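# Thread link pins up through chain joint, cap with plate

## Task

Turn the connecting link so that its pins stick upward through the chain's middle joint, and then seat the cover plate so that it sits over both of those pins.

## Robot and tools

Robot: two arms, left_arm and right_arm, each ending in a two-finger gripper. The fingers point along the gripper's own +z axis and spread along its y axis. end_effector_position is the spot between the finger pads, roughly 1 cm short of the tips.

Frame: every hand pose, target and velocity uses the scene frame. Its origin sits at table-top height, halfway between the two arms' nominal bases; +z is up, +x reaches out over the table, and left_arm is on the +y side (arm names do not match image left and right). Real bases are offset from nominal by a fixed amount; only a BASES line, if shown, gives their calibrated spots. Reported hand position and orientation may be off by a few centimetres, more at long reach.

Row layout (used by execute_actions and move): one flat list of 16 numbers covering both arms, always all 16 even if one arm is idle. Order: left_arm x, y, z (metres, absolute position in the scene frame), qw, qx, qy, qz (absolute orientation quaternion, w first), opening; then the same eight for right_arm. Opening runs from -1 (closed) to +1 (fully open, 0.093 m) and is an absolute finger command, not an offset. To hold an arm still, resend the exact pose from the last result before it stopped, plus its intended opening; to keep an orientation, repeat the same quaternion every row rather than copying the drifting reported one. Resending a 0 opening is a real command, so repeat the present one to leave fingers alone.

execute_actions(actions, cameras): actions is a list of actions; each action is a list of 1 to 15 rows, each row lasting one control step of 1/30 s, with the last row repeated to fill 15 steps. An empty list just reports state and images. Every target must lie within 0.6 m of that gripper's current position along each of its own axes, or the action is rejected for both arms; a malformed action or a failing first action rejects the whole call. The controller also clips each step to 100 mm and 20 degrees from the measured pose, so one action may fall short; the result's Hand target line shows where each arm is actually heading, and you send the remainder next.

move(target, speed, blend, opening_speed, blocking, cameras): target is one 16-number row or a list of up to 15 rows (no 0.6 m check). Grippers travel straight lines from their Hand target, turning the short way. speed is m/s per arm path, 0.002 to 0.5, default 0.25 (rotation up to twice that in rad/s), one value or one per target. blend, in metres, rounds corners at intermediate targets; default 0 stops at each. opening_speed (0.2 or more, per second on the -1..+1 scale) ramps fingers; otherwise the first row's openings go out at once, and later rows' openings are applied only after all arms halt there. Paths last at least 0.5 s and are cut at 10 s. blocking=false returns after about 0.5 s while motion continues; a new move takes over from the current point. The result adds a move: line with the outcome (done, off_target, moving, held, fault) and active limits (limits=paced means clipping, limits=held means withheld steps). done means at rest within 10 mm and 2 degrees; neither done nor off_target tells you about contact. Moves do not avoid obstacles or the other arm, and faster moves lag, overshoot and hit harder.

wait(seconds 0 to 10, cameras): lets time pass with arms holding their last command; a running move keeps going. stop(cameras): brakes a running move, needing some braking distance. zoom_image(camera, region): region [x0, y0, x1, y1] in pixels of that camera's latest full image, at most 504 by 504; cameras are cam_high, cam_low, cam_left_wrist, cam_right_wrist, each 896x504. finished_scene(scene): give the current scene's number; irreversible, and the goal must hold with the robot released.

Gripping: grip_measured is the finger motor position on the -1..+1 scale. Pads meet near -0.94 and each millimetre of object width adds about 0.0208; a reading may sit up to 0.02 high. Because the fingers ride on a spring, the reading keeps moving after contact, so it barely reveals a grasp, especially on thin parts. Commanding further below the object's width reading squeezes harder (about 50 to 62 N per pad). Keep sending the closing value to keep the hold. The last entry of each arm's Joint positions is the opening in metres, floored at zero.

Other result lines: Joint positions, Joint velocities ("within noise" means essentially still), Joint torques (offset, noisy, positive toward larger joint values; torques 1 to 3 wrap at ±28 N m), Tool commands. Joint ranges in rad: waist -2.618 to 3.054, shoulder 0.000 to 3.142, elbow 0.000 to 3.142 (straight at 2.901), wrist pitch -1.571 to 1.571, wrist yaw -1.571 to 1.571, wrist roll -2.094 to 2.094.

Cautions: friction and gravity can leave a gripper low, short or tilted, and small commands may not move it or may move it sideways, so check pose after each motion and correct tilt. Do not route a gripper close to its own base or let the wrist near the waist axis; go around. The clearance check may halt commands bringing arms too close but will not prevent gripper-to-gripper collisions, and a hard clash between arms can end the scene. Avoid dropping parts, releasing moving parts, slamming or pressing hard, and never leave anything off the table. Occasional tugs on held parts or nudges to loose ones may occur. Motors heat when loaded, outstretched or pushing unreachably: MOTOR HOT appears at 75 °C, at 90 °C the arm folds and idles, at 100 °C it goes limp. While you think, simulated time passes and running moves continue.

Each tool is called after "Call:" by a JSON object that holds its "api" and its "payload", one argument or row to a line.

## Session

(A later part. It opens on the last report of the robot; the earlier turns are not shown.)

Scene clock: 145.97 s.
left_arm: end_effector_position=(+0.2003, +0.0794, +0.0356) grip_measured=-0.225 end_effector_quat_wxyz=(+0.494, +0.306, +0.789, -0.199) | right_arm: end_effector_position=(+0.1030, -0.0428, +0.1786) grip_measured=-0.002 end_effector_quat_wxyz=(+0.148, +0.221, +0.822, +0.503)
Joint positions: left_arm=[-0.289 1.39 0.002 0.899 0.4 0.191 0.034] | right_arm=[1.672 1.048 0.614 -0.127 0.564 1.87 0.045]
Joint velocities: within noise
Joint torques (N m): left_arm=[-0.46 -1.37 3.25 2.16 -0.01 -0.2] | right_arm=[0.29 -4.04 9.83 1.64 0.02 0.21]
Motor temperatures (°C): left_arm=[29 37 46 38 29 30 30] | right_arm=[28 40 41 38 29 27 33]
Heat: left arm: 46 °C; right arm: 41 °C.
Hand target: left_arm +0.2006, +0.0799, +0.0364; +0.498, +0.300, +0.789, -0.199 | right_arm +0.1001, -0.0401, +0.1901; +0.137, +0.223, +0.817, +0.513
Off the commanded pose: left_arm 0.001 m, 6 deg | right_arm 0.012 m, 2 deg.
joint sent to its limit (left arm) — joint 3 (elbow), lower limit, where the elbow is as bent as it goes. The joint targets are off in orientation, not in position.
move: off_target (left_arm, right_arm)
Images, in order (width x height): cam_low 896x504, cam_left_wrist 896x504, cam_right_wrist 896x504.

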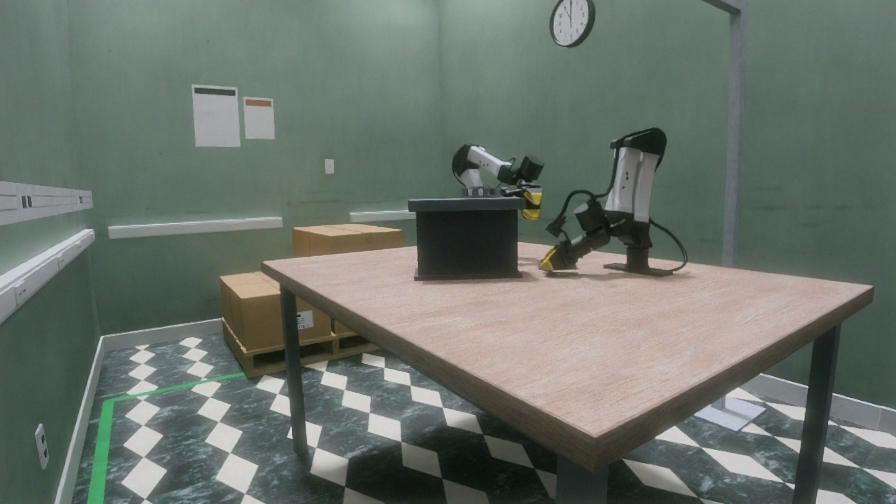

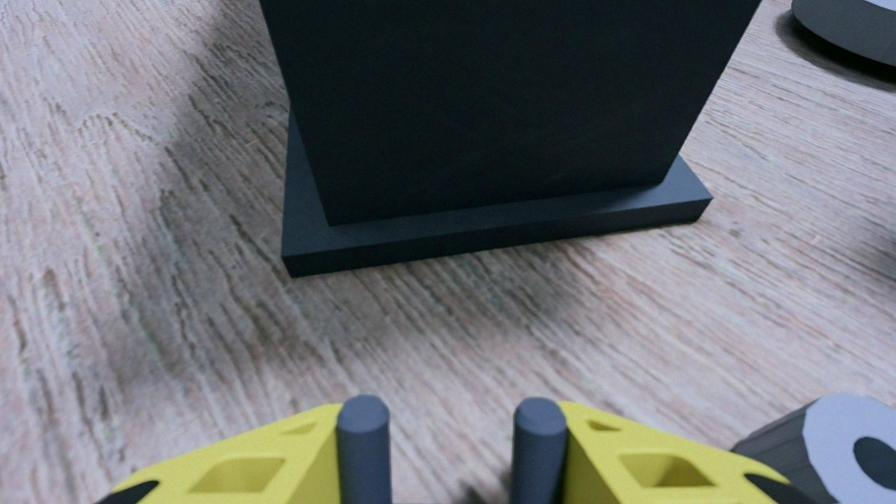

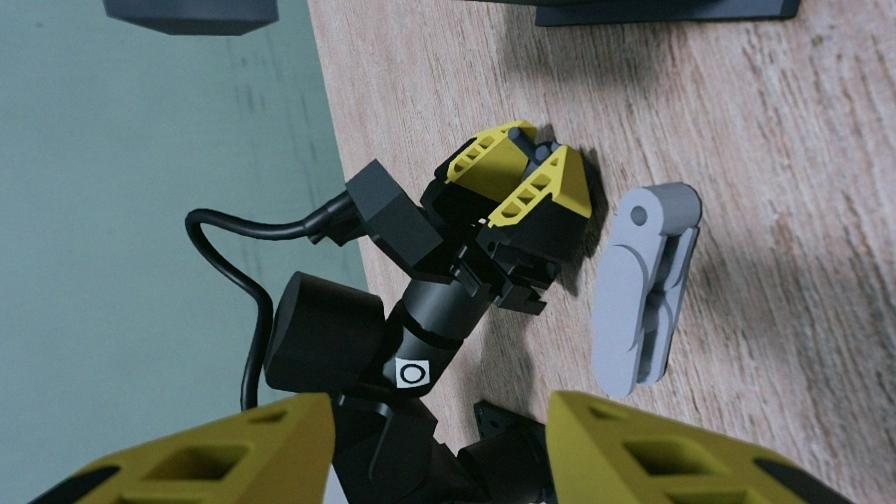

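Call:
{"api": "move", "payload": {
  "target": [
    [0.20,0.08,0.027,0.5,0.30,0.787,-0.1985,-0.45,0.10,-0.04,0.19,0.1375,0.2230,0.8175,0.5126,0.0]
  ],
  "speed": [0.05],
  "cameras": ["cam_low","cam_left_wrist","cam_right_wrist"]
}}

Call:
{"api": "zoom_image", "payload": {
  "camera": "cam_right_wrist",
  "region": [420, 80, 640, 300]
}}

Call:
{"api": "zoom_image", "payload": {
  "camera": "cam_low",
  "region": [500, 200, 640, 300]
}}

Scene clock: 147.40 s.
left_arm: end_effector_position=(+0.2047, +0.0780, +0.0343) grip_measured=-0.225 end_effector_quat_wxyz=(+0.503, +0.306, +0.784, -0.198) | right_arm: end_effector_position=(+0.1030, -0.0428, +0.1786) grip_measured=-0.002 end_effector_quat_wxyz=(+0.148, +0.221, +0.822, +0.503)
Joint positions: left_arm=[-0.289 1.483 0.002 1.013 0.4 0.191 0.034] | right_arm=[1.672 1.048 0.614 -0.127 0.564 1.87 0.045]
Joint velocities: within noise
Joint torques (N m): left_arm=[0.05 -1.31 2.78 1.9 0.11 -0.04] | right_arm=[0.28 -4.04 9.83 1.64 0.02 0.21]
Motor temperatures (°C): left_arm=[29 37 46 38 29 30 30] | right_arm=[28 40 42 38 29 27 33]
Heat: left arm: 46 °C; right arm: 42 °C.
Hand target: left_arm +0.2008, +0.0797, +0.0275; +0.491, +0.305, +0.791, -0.199 | right_arm +0.1001, -0.0401, +0.1901; +0.137, +0.223, +0.817, +0.513
Off the commanded pose: left_arm 0.009 m, 1 deg | right_arm 0.012 m, 2 deg.
joint sent to its limit (left arm) — joint 3 (elbow), lower limit, where the elbow is as bent as it goes. The joint targets still meet the commanded pose.
move: off_target (right_arm)
Images, in order (width x height): cam_low 896x504, cam_left_wrist 896x504, cam_right_wrist 896x504.

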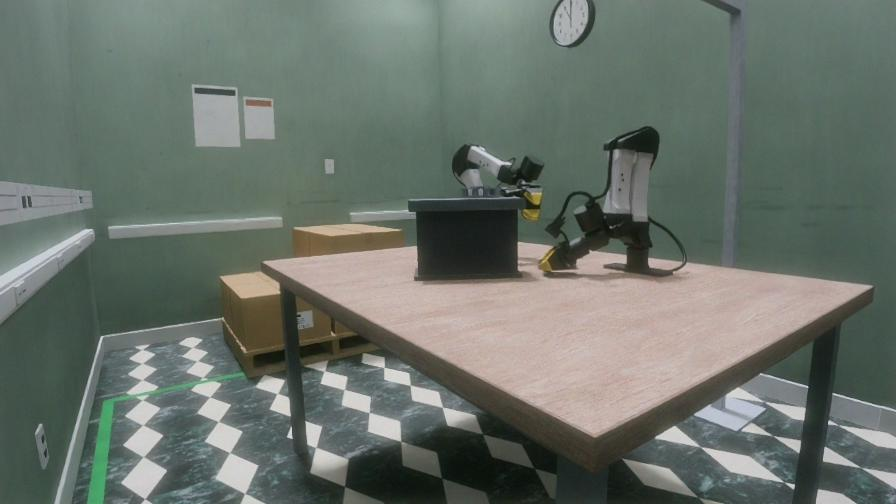

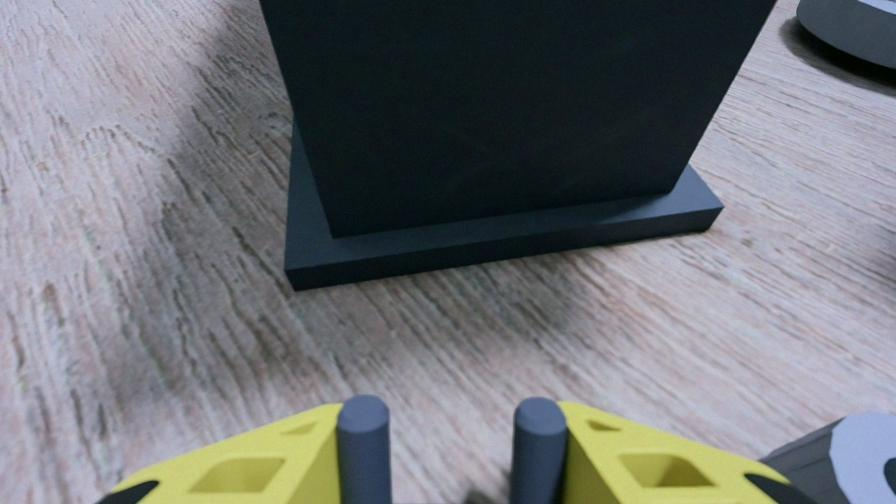

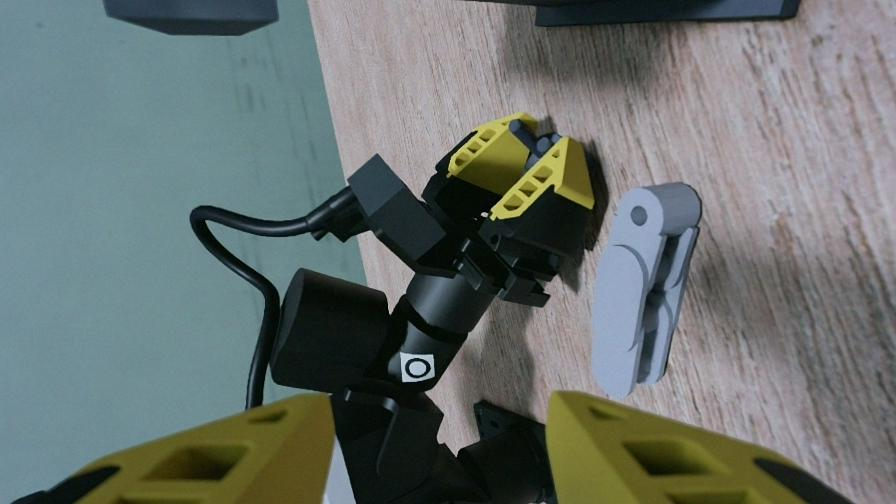

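Scaled by 2.291 from the camera's 896x504 image, which has a finer 1280x720 frame.

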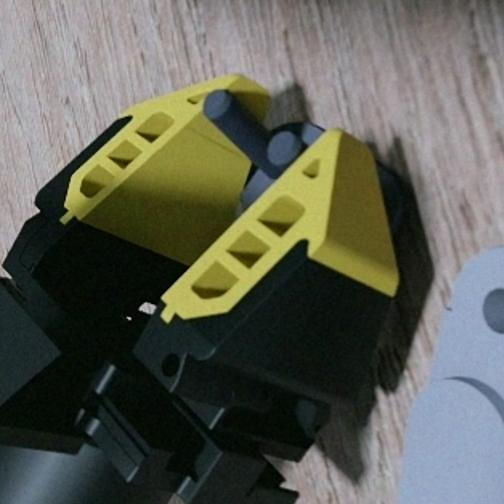

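Scaled by 3.600 from the camera's 896x504 image, which has a finer 1280x720 frame.

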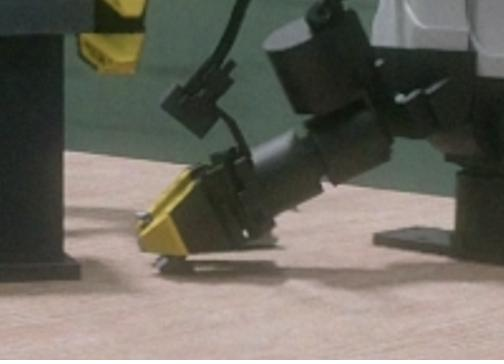

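Call:
{"api": "move", "payload": {
  "target": [
    [0.198,0.081,0.019,0.5,0.30,0.787,-0.1985,-0.45,0.10,-0.04,0.19,0.1375,0.2230,0.8175,0.5126,0.0]
  ],
  "speed": [0.05],
  "cameras": ["cam_low","cam_right_wrist"]
}}

Call:
{"api": "zoom_image", "payload": {
  "camera": "cam_right_wrist",
  "region": [420, 80, 640, 300]
}}

Call:
{"api": "zoom_image", "payload": {
  "camera": "cam_low",
  "region": [520, 230, 590, 280]
}}

Scene clock: 148.93 s.
left_arm: end_effector_position=(+0.2078, +0.0760, +0.0341) grip_measured=-0.225 end_effector_quat_wxyz=(+0.511, +0.308, +0.777, -0.202) | right_arm: end_effector_position=(+0.1030, -0.0428, +0.1786) grip_measured=-0.002 end_effector_quat_wxyz=(+0.148, +0.221, +0.822, +0.503)
Joint positions: left_arm=[-0.286 1.568 0.002 1.119 0.411 0.191 0.034] | right_arm=[1.672 1.048 0.614 -0.127 0.564 1.87 0.045]
Joint velocities: within noise
Joint torques (N m): left_arm=[0.25 -1.2 2.36 1.59 0.11 0.06] | right_arm=[0.29 -4.04 9.83 1.64 0.01 0.21]
Motor temperatures (°C): left_arm=[29 37 45 38 29 30 30] | right_arm=[28 40 42 38 29 27 33]
Heat: left arm: 45 °C; right arm: 42 °C.
Hand target: left_arm +0.2003, +0.0796, +0.0192; +0.484, +0.308, +0.794, -0.201 | right_arm +0.1001, -0.0402, +0.1900; +0.138, +0.223, +0.818, +0.513
Off the commanded pose: left_arm 0.019 m, 2 deg | right_arm 0.012 m, 2 deg.
joint sent to its limit (left arm) — joint 3 (elbow), lower limit, where the elbow is as bent as it goes. The joint targets still meet the commanded pose.
move: off_target (left_arm, right_arm)
Images, in order (width x height): cam_low 896x504, cam_right_wrist 896x504.

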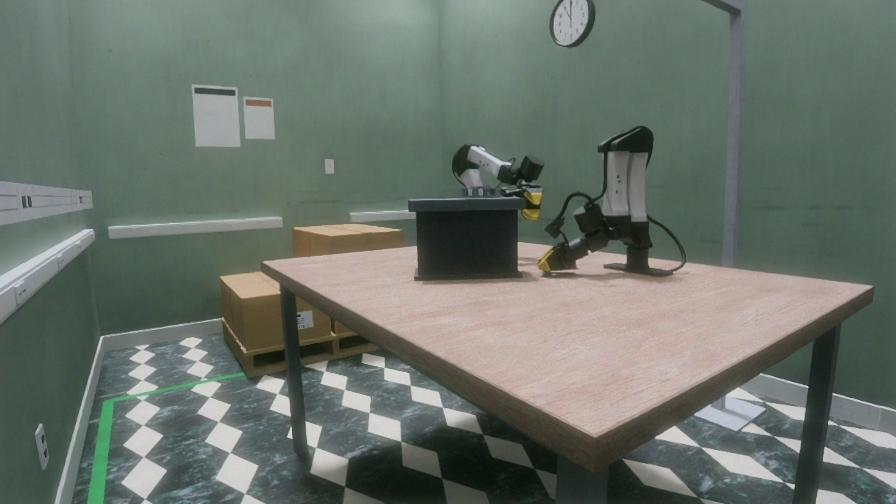

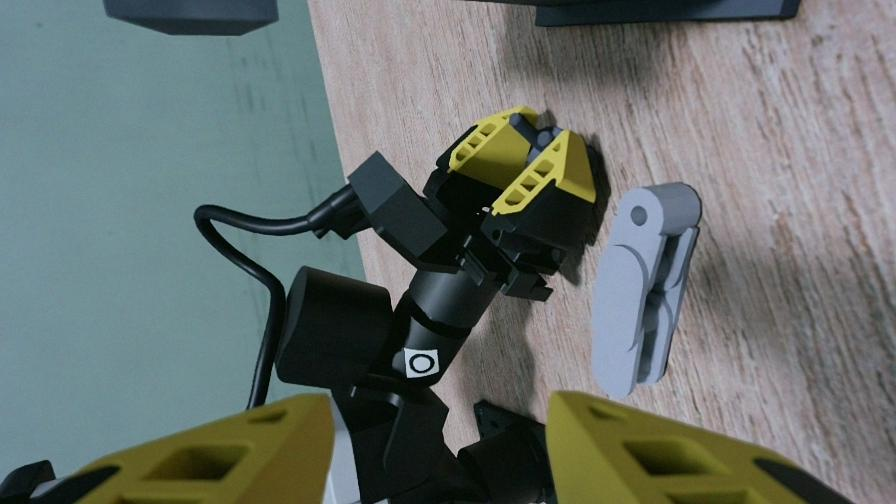

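Scaled by 2.291 from the camera's 896x504 image, which has a finer 1280x720 frame.

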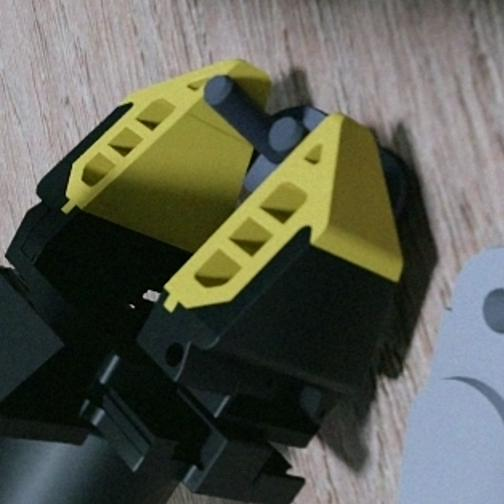

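Scaled by 7.200 from the camera's 896x504 image, which has a finer 1280x720 frame.

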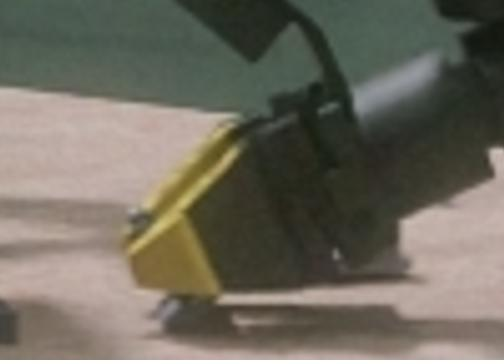

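Call:
{"api": "move", "payload": {
  "target": [
    [0.203,0.078,0.026,0.5,0.30,0.787,-0.1985,-0.45,0.10,-0.04,0.19,0.1375,0.2230,0.8175,0.5126,0.0],
    [0.203,0.078,0.026,0.5,0.30,0.787,-0.1985,-0.05,0.10,-0.04,0.19,0.1375,0.2230,0.8175,0.5126,0.0]
  ],
  "speed": [0.05,0.05],
  "opening_speed": 0.2,
  "cameras": ["cam_low","cam_right_wrist","cam_left_wrist"]
}}

Call:
{"api": "zoom_image", "payload": {
  "camera": "cam_right_wrist",
  "region": [420, 80, 640, 300]
}}

Call:
{"api": "zoom_image", "payload": {
  "camera": "cam_low",
  "region": [520, 230, 590, 280]
}}

Scene clock: 152.80 s.
left_arm: end_effector_position=(+0.2082, +0.0761, +0.0340) grip_measured=-0.052 end_effector_quat_wxyz=(+0.512, +0.307, +0.777, -0.199) | right_arm: end_effector_position=(+0.1030, -0.0428, +0.1786) grip_measured=-0.002 end_effector_quat_wxyz=(+0.148, +0.221, +0.822, +0.503)
Joint positions: left_arm=[-0.289 1.568 0.002 1.12 0.404 0.191 0.043] | right_arm=[1.672 1.048 0.614 -0.127 0.564 1.87 0.045]
Joint velocities: within noise
Joint torques (N m): left_arm=[-0.75 -2.52 2.35 1.76 -0.01 -0.17] | right_arm=[0.29 -4.03 9.83 1.64 0.02 0.21]
Motor temperatures (°C): left_arm=[29 36 45 39 29 30 30] | right_arm=[28 39 43 38 29 27 33]
Heat: left arm: 45 °C; right arm: 43 °C.
Hand target: left_arm +0.2037, +0.0777, +0.0262; +0.497, +0.302, +0.789, -0.199 | right_arm +0.1001, -0.0402, +0.1900; +0.138, +0.223, +0.818, +0.513
Off the commanded pose: left_arm 0.010 m, 2 deg | right_arm 0.012 m, 2 deg.
joint sent to its limit (left arm) — joint 3 (elbow), lower limit, where the elbow is as bent as it goes. The joint targets still meet the commanded pose.
move: off_target (right_arm)
Images, in order (width x height): cam_low 896x504, cam_left_wrist 896x504, cam_right_wrist 896x504.

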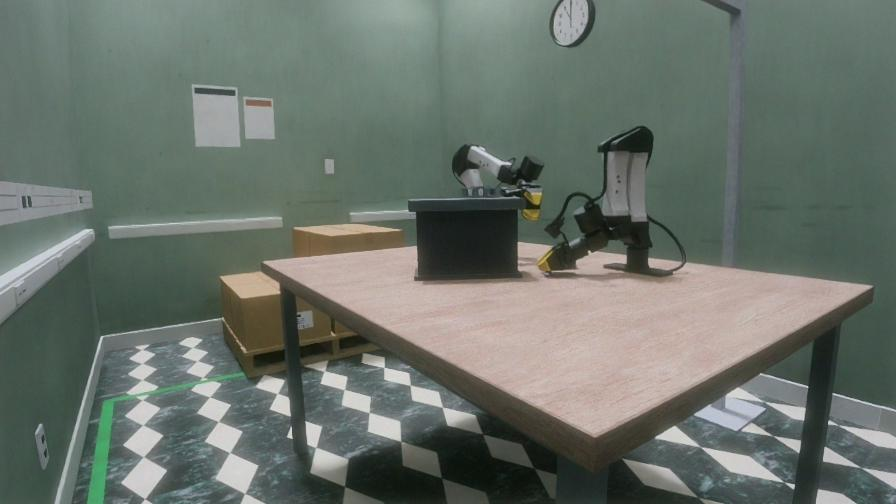

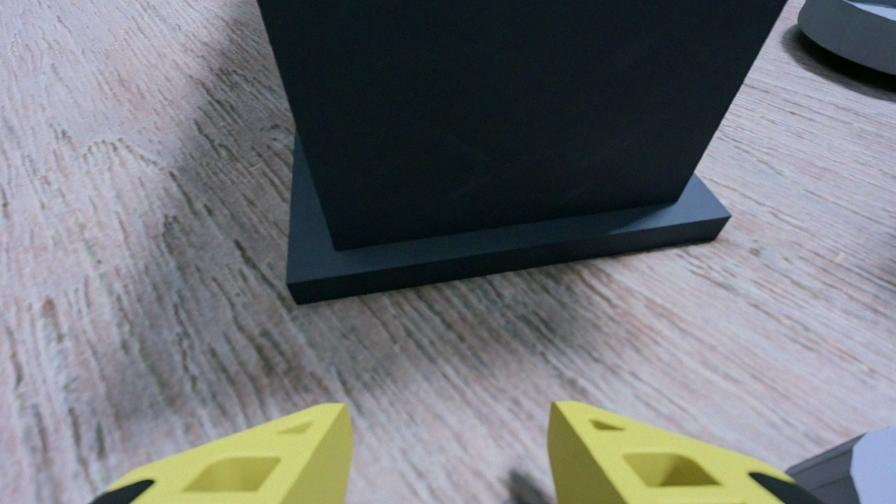

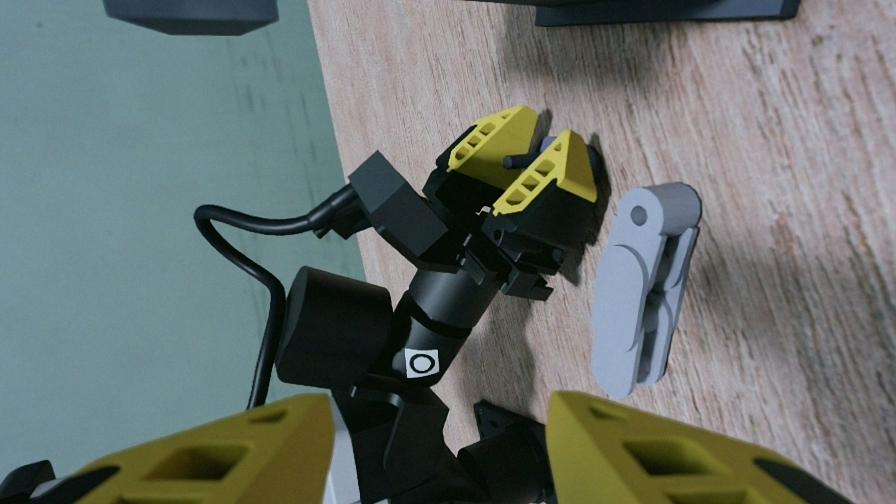

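Scaled by 2.291 from the camera's 896x504 image, which has a finer 1280x720 frame.

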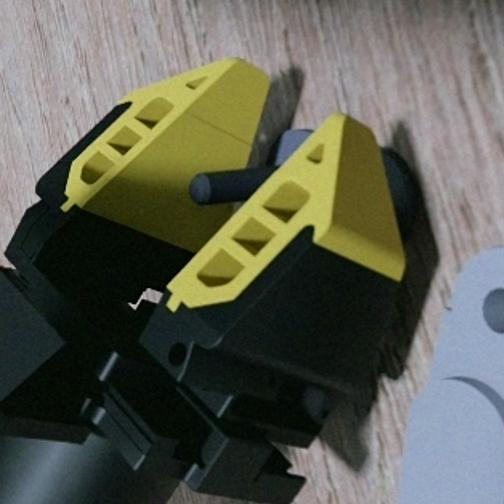

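Scaled by 7.200 from the camera's 896x504 image, which has a finer 1280x720 frame.

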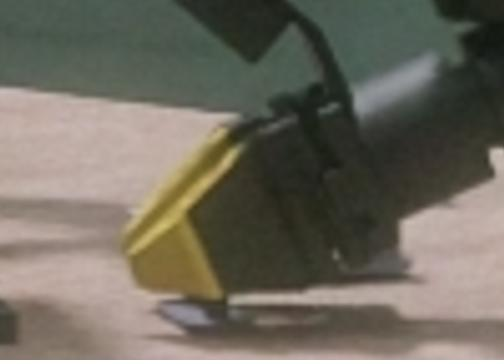

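Call:
{"api": "execute_actions", "payload": {
  "actions": []
}}

Scene clock: 155.60 s.
left_arm: end_effector_position=(+0.2083, +0.0762, +0.0339) grip_measured=-0.052 end_effector_quat_wxyz=(+0.512, +0.307, +0.777, -0.199) | right_arm: end_effector_position=(+0.1030, -0.0428, +0.1786) grip_measured=-0.002 end_effector_quat_wxyz=(+0.148, +0.221, +0.822, +0.503)
Joint positions: left_arm=[-0.289 1.568 0.002 1.119 0.403 0.191 0.043] | right_arm=[1.672 1.048 0.614 -0.127 0.564 1.87 0.045]
Joint velocities: within noise
Joint torques (N m): left_arm=[-0.76 -2.55 2.35 1.77 -0.02 -0.17] | right_arm=[0.31 -4.04 9.81 1.64 0.01 0.21]
Motor temperatures (°C): left_arm=[29 36 45 39 29 30 29] | right_arm=[28 39 43 38 29 27 33]
Heat: left arm: 45 °C; right arm: 43 °C.
Hand target: left_arm +0.2036, +0.0777, +0.0261; +0.497, +0.302, +0.789, -0.199 | right_arm +0.1001, -0.0402, +0.1900; +0.138, +0.223, +0.818, +0.513
Tool commands: left_gripper/opening=-0.05 right_gripper/opening=+0.0
Off the commanded pose: left_arm 0.010 m, 2 deg | right_arm 0.012 m, 2 deg.

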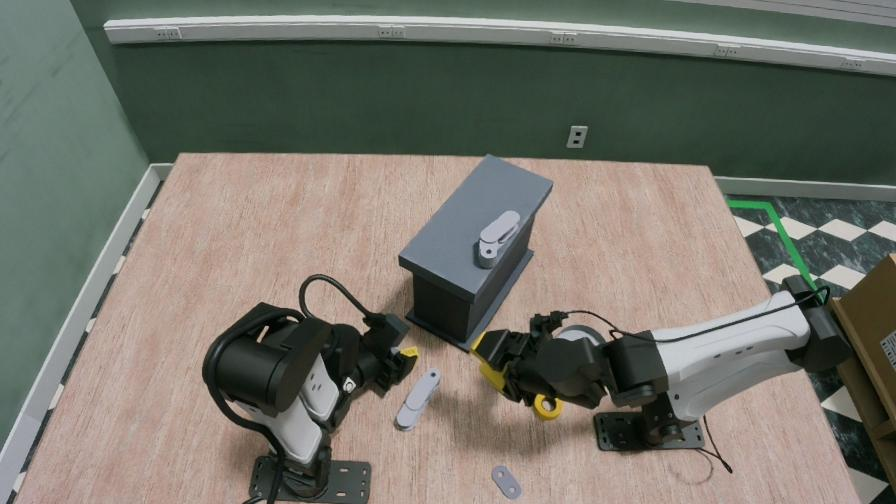

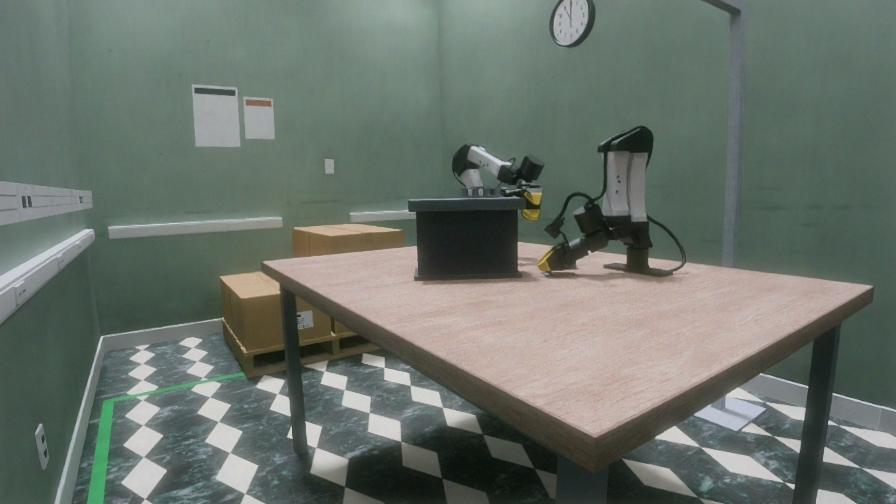

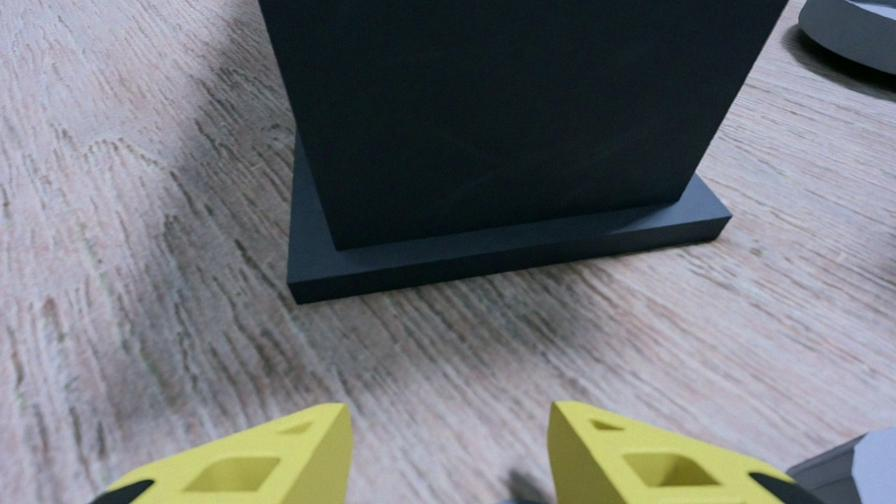

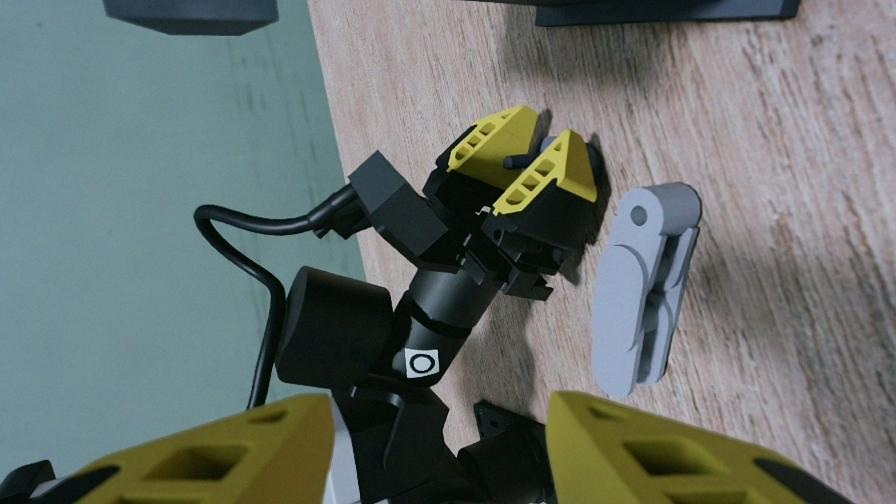

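Call:
{"api": "zoom_image", "payload": {
  "camera": "cam_right_wrist",
  "region": [420, 90, 640, 214]
}}

Call:
{"api": "zoom_image", "payload": {
  "camera": "cam_left_wrist",
  "region": [300, 380, 620, 504]
}}

Scaled by 2.291 from the camera's 896x504 image, which has a finer 1280x720 frame.

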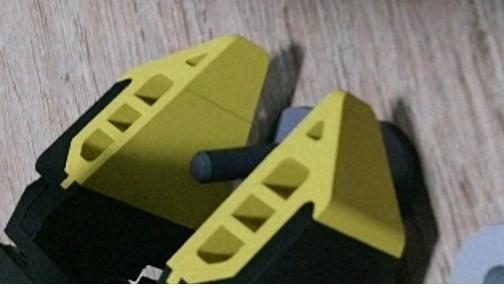

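Scaled by 1.575 from the camera's 896x504 image, which has a finer 1280x720 frame.

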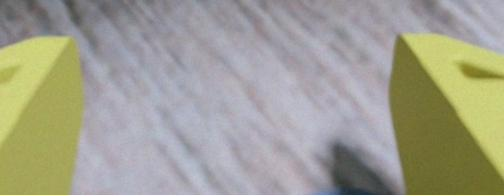

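Call:
{"api": "move", "payload": {
  "target": [
    [0.203,0.078,0.027,0.5,0.30,0.787,-0.1985,0.1,0.10,-0.04,0.19,0.1375,0.2230,0.8175,0.5126,0.0],
    [0.165,0.105,0.065,0.5,0.30,0.787,-0.1985,0.1,0.10,-0.04,0.19,0.1375,0.2230,0.8175,0.5126,0.0]
  ],
  "speed": 0.05,
  "opening_speed": 0.3,
  "cameras": ["cam_right_wrist","cam_left_wrist"]
}}

Call:
{"api": "zoom_image", "payload": {
  "camera": "cam_right_wrist",
  "region": [420, 90, 640, 214]
}}

Scene clock: 160.07 s.
left_arm: end_effector_position=(+0.1700, +0.1039, +0.0710) grip_measured=+0.098 end_effector_quat_wxyz=(+0.506, +0.297, +0.785, -0.197) | right_arm: end_effector_position=(+0.1030, -0.0428, +0.1786) grip_measured=-0.002 end_effector_quat_wxyz=(+0.148, +0.221, +0.822, +0.503)
Joint positions: left_arm=[-0.17 0.584 0.002 0.098 0.492 0.235 0.05] | right_arm=[1.672 1.048 0.614 -0.127 0.564 1.87 0.045]
Joint velocities: within noise
Joint torques (N m): left_arm=[0.31 0.35 6.12 1.67 0.25 0.12] | right_arm=[0.28 -4.03 9.81 1.64 0.02 0.21]
Motor temperatures (°C): left_arm=[29 36 45 40 29 30 29] | right_arm=[28 39 43 38 29 27 33]
Heat: left arm: 45 °C; right arm: 43 °C.
Hand target: left_arm +0.1661, +0.1043, +0.0651; +0.498, +0.301, +0.789, -0.199 | right_arm +0.1001, -0.0402, +0.1900; +0.138, +0.223, +0.818, +0.513
Off the commanded pose: left_arm 0.008 m, 1 deg | right_arm 0.012 m, 2 deg.
joint sent to its limit (left arm) — joint 3 (elbow), lower limit, where the elbow is as bent as it goes. The joint targets still meet the commanded pose.
move: off_target (right_arm)
Images, in order (width x height): cam_left_wrist 896x504, cam_right_wrist 896x504.

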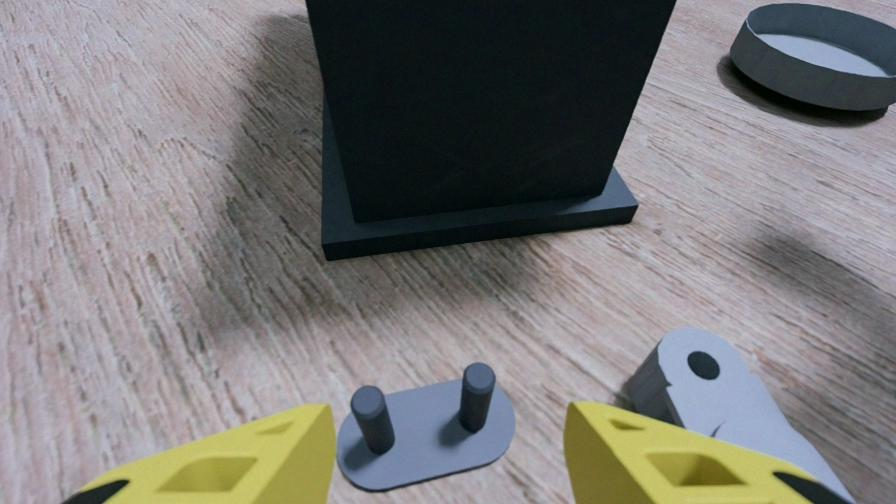

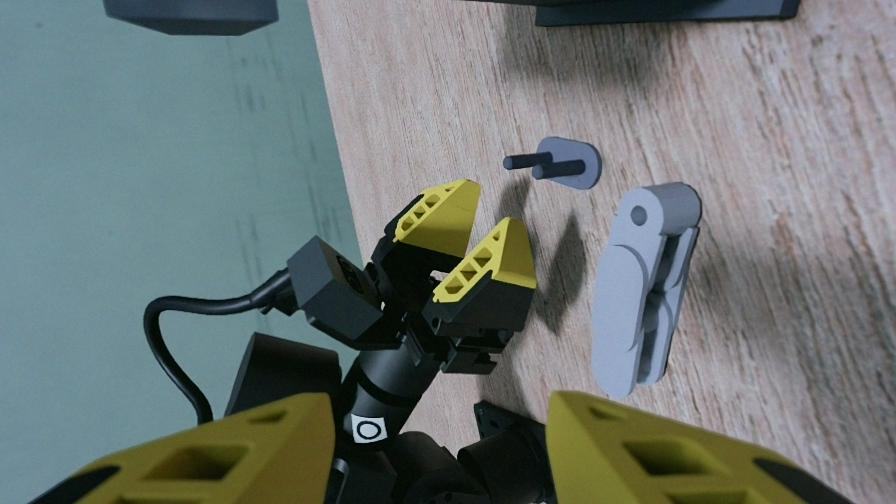

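Scaled by 2.291 from the camera's 896x504 image, which has a finer 1280x720 frame.

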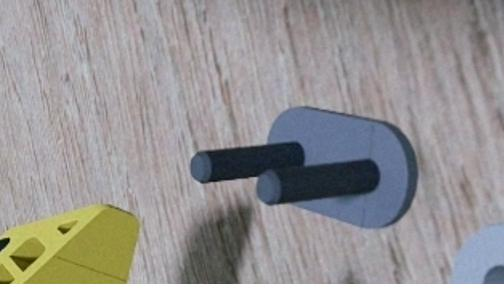

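Call:
{"api": "move", "payload": {
  "target": [0.213,0.072,0.12,0,0.857,0.515,0,0.1,0.08,-0.12,0.20,0.1375,0.2230,0.8175,0.5126,0.0],
  "speed": 0.2
}}

Scene clock: 167.43 s.
left_arm: end_effector_position=(+0.2018, +0.0793, +0.1198) grip_measured=+0.099 end_effector_quat_wxyz=(-0.012, +0.852, +0.523, -0.011) | right_arm: end_effector_position=(+0.0801, -0.1168, +0.2055) grip_measured=-0.002 end_effector_quat_wxyz=(+0.135, +0.224, +0.814, +0.518)
Joint positions: left_arm=[-0.512 1.658 1.361 -1.305 0.009 1.512 0.05] | right_arm=[1.892 0.689 0.602 -0.526 0.735 2.025 0.045]
Joint velocities: within noise
Joint torques (N m): left_arm=[-0.77 -4.52 7.56 0.36 -0.02 0.08] | right_arm=[0.55 -0.59 6.41 1.54 0.26 0.21]
Motor temperatures (°C): left_arm=[29 36 45 39 29 30 29] | right_arm=[28 39 43 38 29 27 33]
Heat: left arm: 45 °C; right arm: 43 °C.
Hand target: left_arm +0.2127, +0.0721, +0.1203; +0.000, +0.857, +0.515, +0.000 | right_arm +0.0801, -0.1198, +0.2001; +0.137, +0.223, +0.818, +0.513
Off the commanded pose: left_arm 0.013 m, 2 deg | right_arm 0.006 m, 1 deg.
move: off_target (left_arm)

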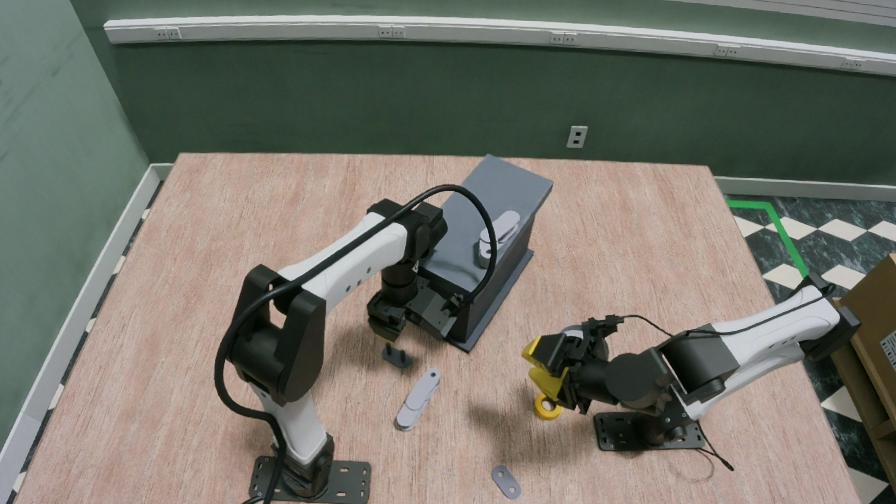

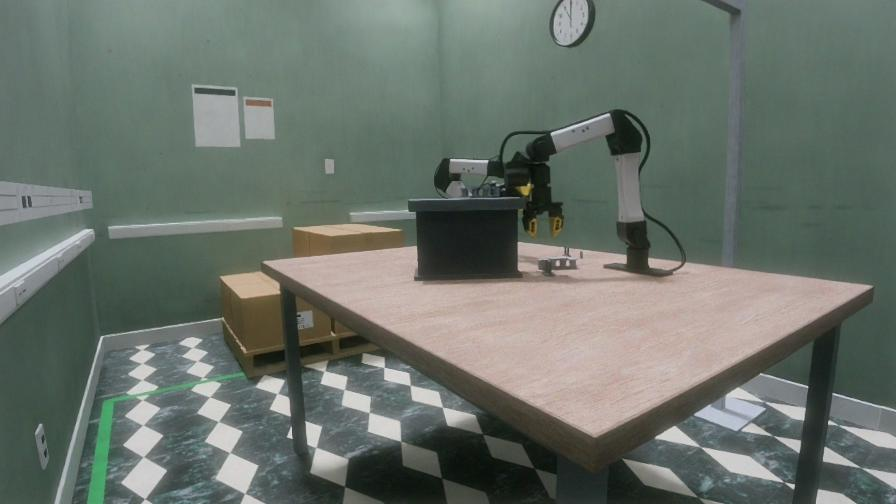

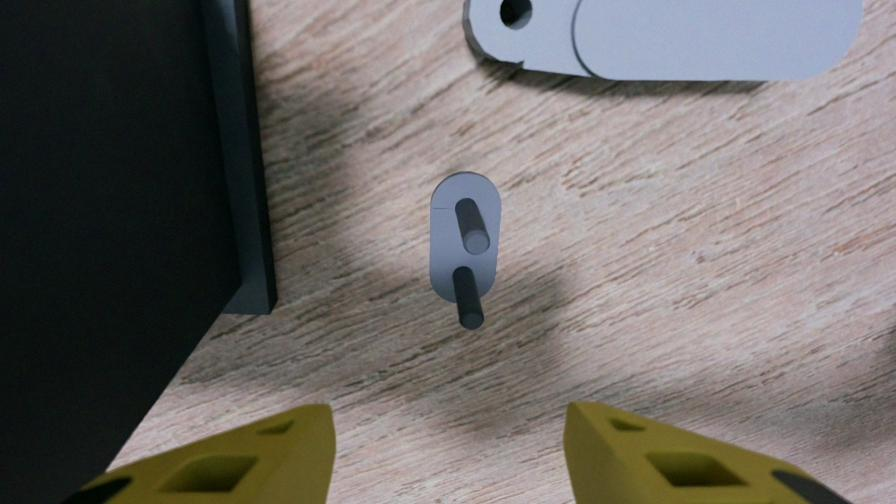

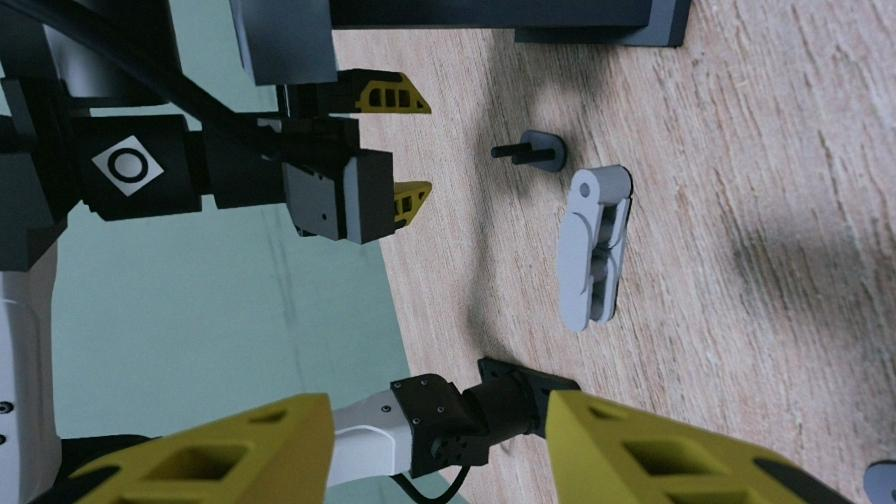

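Call:
{"api": "move", "payload": {
  "target": [0.2065,0.0755,0.06,0,0.857,0.515,0,0.0,0.08,-0.12,0.20,0.1375,0.2230,0.8175,0.5126,0.0],
  "speed": 0.1,
  "cameras": ["cam_left_wrist"]
}}

Scene clock: 169.43 s.
left_arm: end_effector_position=(+0.2194, +0.0685, +0.0817) grip_measured=+0.001 end_effector_quat_wxyz=(+0.039, +0.853, +0.521, +0.017) | right_arm: end_effector_position=(+0.0803, -0.1169, +0.2053) grip_measured=-0.002 end_effector_quat_wxyz=(+0.135, +0.224, +0.815, +0.518)
Joint positions: left_arm=[-0.514 1.65 1.196 -1.032 0.008 1.513 0.045] | right_arm=[1.892 0.689 0.602 -0.527 0.736 2.026 0.045]
Joint velocities: within noise
Joint torques (N m): left_arm=[-0.66 -2.92 2.51 0.32 -0.04 0.06] | right_arm=[0.59 -0.61 6.41 1.53 0.22 0.21]
Motor temperatures (°C): left_arm=[29 36 45 38 29 30 29] | right_arm=[28 38 43 38 29 27 32]
Heat: left arm: 45 °C; right arm: 43 °C.
Hand target: left_arm +0.2060, +0.0759, +0.0615; +0.000, +0.857, +0.515, +0.000 | right_arm +0.0801, -0.1199, +0.2000; +0.138, +0.223, +0.818, +0.513
Off the commanded pose: left_arm 0.026 m, 5 deg | right_arm 0.006 m, 1 deg.
move: off_target (left_arm)
Images, in order (width x height): cam_left_wrist 896x504.

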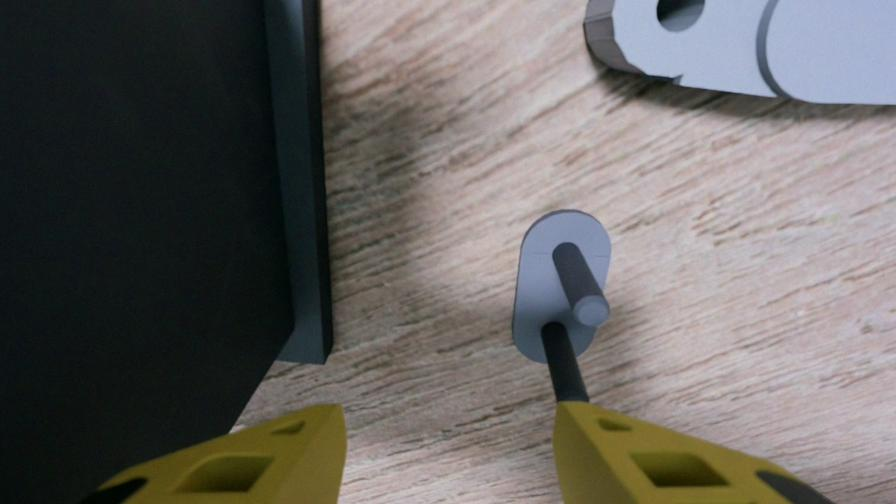

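Call:
{"api": "move", "payload": {
  "target": [0.195,0.084,0.045,0,0.857,0.515,0,0.0,0.08,-0.12,0.20,0.1375,0.2230,0.8175,0.5126,0.0],
  "speed": 0.1,
  "cameras": ["cam_left_wrist"]
}}

Scene clock: 170.57 s.
left_arm: end_effector_position=(+0.2274, +0.0638, +0.0780) grip_measured=+0.001 end_effector_quat_wxyz=(+0.079, +0.851, +0.518, +0.038) | right_arm: end_effector_position=(+0.0803, -0.1169, +0.2053) grip_measured=-0.002 end_effector_quat_wxyz=(+0.135, +0.224, +0.815, +0.518)
Joint positions: left_arm=[-0.514 1.609 1.126 -0.912 0.008 1.515 0.045] | right_arm=[1.892 0.689 0.602 -0.527 0.736 2.026 0.045]
Joint velocities: within noise
Joint torques (N m): left_arm=[-0.24 -2.15 1.02 -0.1 -0.03 0.1] | right_arm=[0.58 -0.61 6.41 1.53 0.22 0.21]
Motor temperatures (°C): left_arm=[29 36 45 38 29 30 29] | right_arm=[28 38 43 38 29 27 32]
Heat: left arm: 45 °C; right arm: 43 °C.
Hand target: left_arm +0.1954, +0.0837, +0.0495; +0.001, +0.857, +0.515, +0.000 | right_arm +0.0801, -0.1198, +0.2000; +0.137, +0.223, +0.818, +0.513
Off the commanded pose: left_arm 0.050 m, 10 deg | right_arm 0.006 m, 1 deg.
move: off_target (left_arm)
Images, in order (width x height): cam_left_wrist 896x504.

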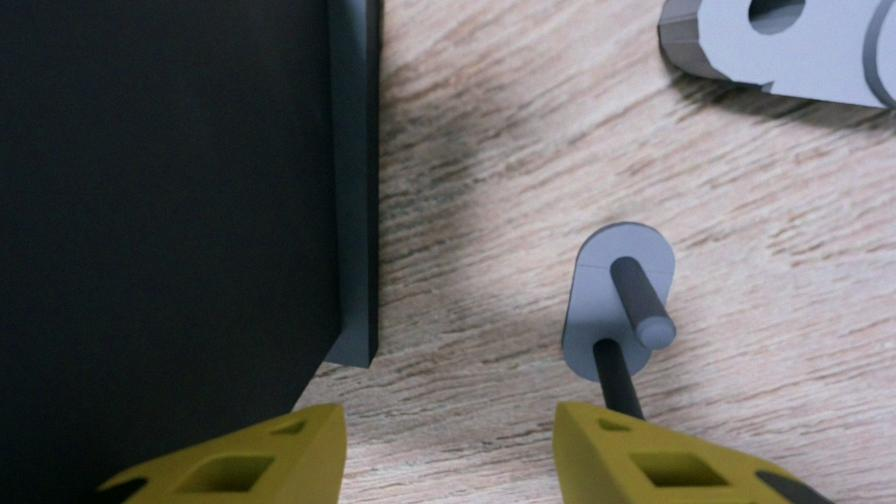

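Call:
{"api": "move", "payload": {
  "target": [
    [0.19,0.09,0.14,0,0.857,0.515,0,0.4,0.08,-0.12,0.20,0.1375,0.2230,0.8175,0.5126,0.0],
    [0.165,0.105,0.12,0.3721,0.2156,0.8984,-0.0893,0.4,0.08,-0.12,0.20,0.1375,0.2230,0.8175,0.5126,0.0]
  ],
  "speed": 0.2,
  "cameras": ["cam_left_wrist","cam_right_wrist"]
}}

Scene clock: 178.43 s.
left_arm: end_effector_position=(+0.1647, +0.1042, +0.1218) grip_measured=+0.399 end_effector_quat_wxyz=(+0.369, +0.222, +0.898, -0.091) | right_arm: end_effector_position=(+0.0804, -0.1170, +0.2053) grip_measured=-0.002 end_effector_quat_wxyz=(+0.135, +0.224, +0.815, +0.518)
Joint positions: left_arm=[-0.545 0.713 0.504 -0.583 -0.055 -0.055 0.064] | right_arm=[1.892 0.689 0.602 -0.528 0.737 2.026 0.045]
Joint velocities: within noise
Joint torques (N m): left_arm=[-0.65 -0.35 5.93 1.77 -0.16 -0.22] | right_arm=[0.59 -0.61 6.42 1.54 0.22 0.21]
Motor temperatures (°C): left_arm=[29 36 45 38 29 30 29] | right_arm=[28 38 42 38 29 27 32]
Heat: left arm: 45 °C; right arm: 42 °C.
Hand target: left_arm +0.1650, +0.1050, +0.1201; +0.372, +0.216, +0.898, -0.090 | right_arm +0.0801, -0.1199, +0.2001; +0.138, +0.223, +0.818, +0.513
Off the commanded pose: left_arm 0.002 m, 1 deg | right_arm 0.006 m, 1 deg.
move: done
Images, in order (width x height): cam_left_wrist 896x504, cam_right_wrist 896x504.

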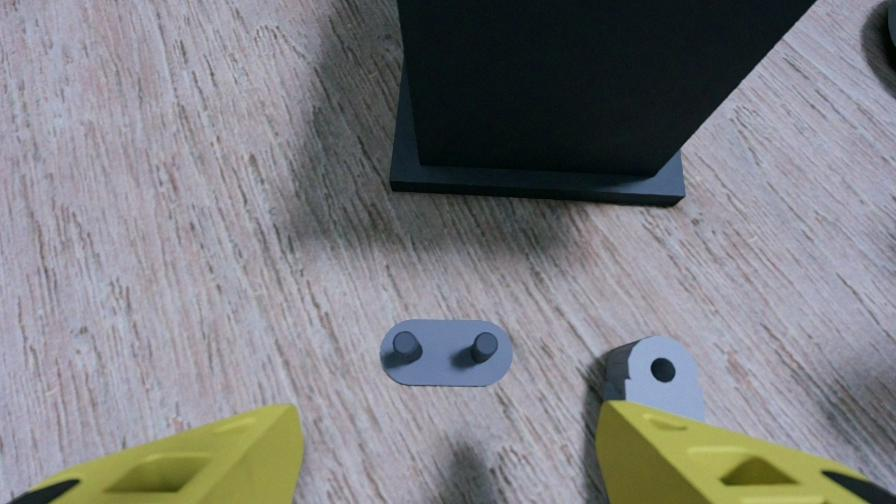

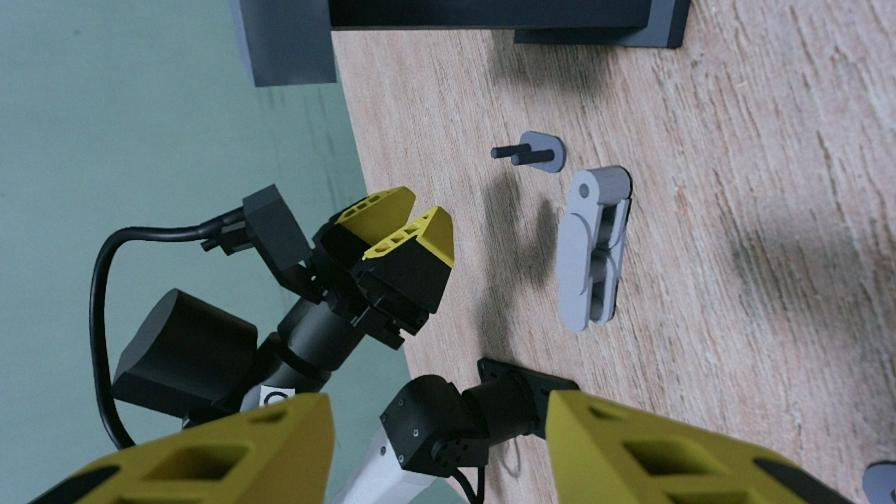

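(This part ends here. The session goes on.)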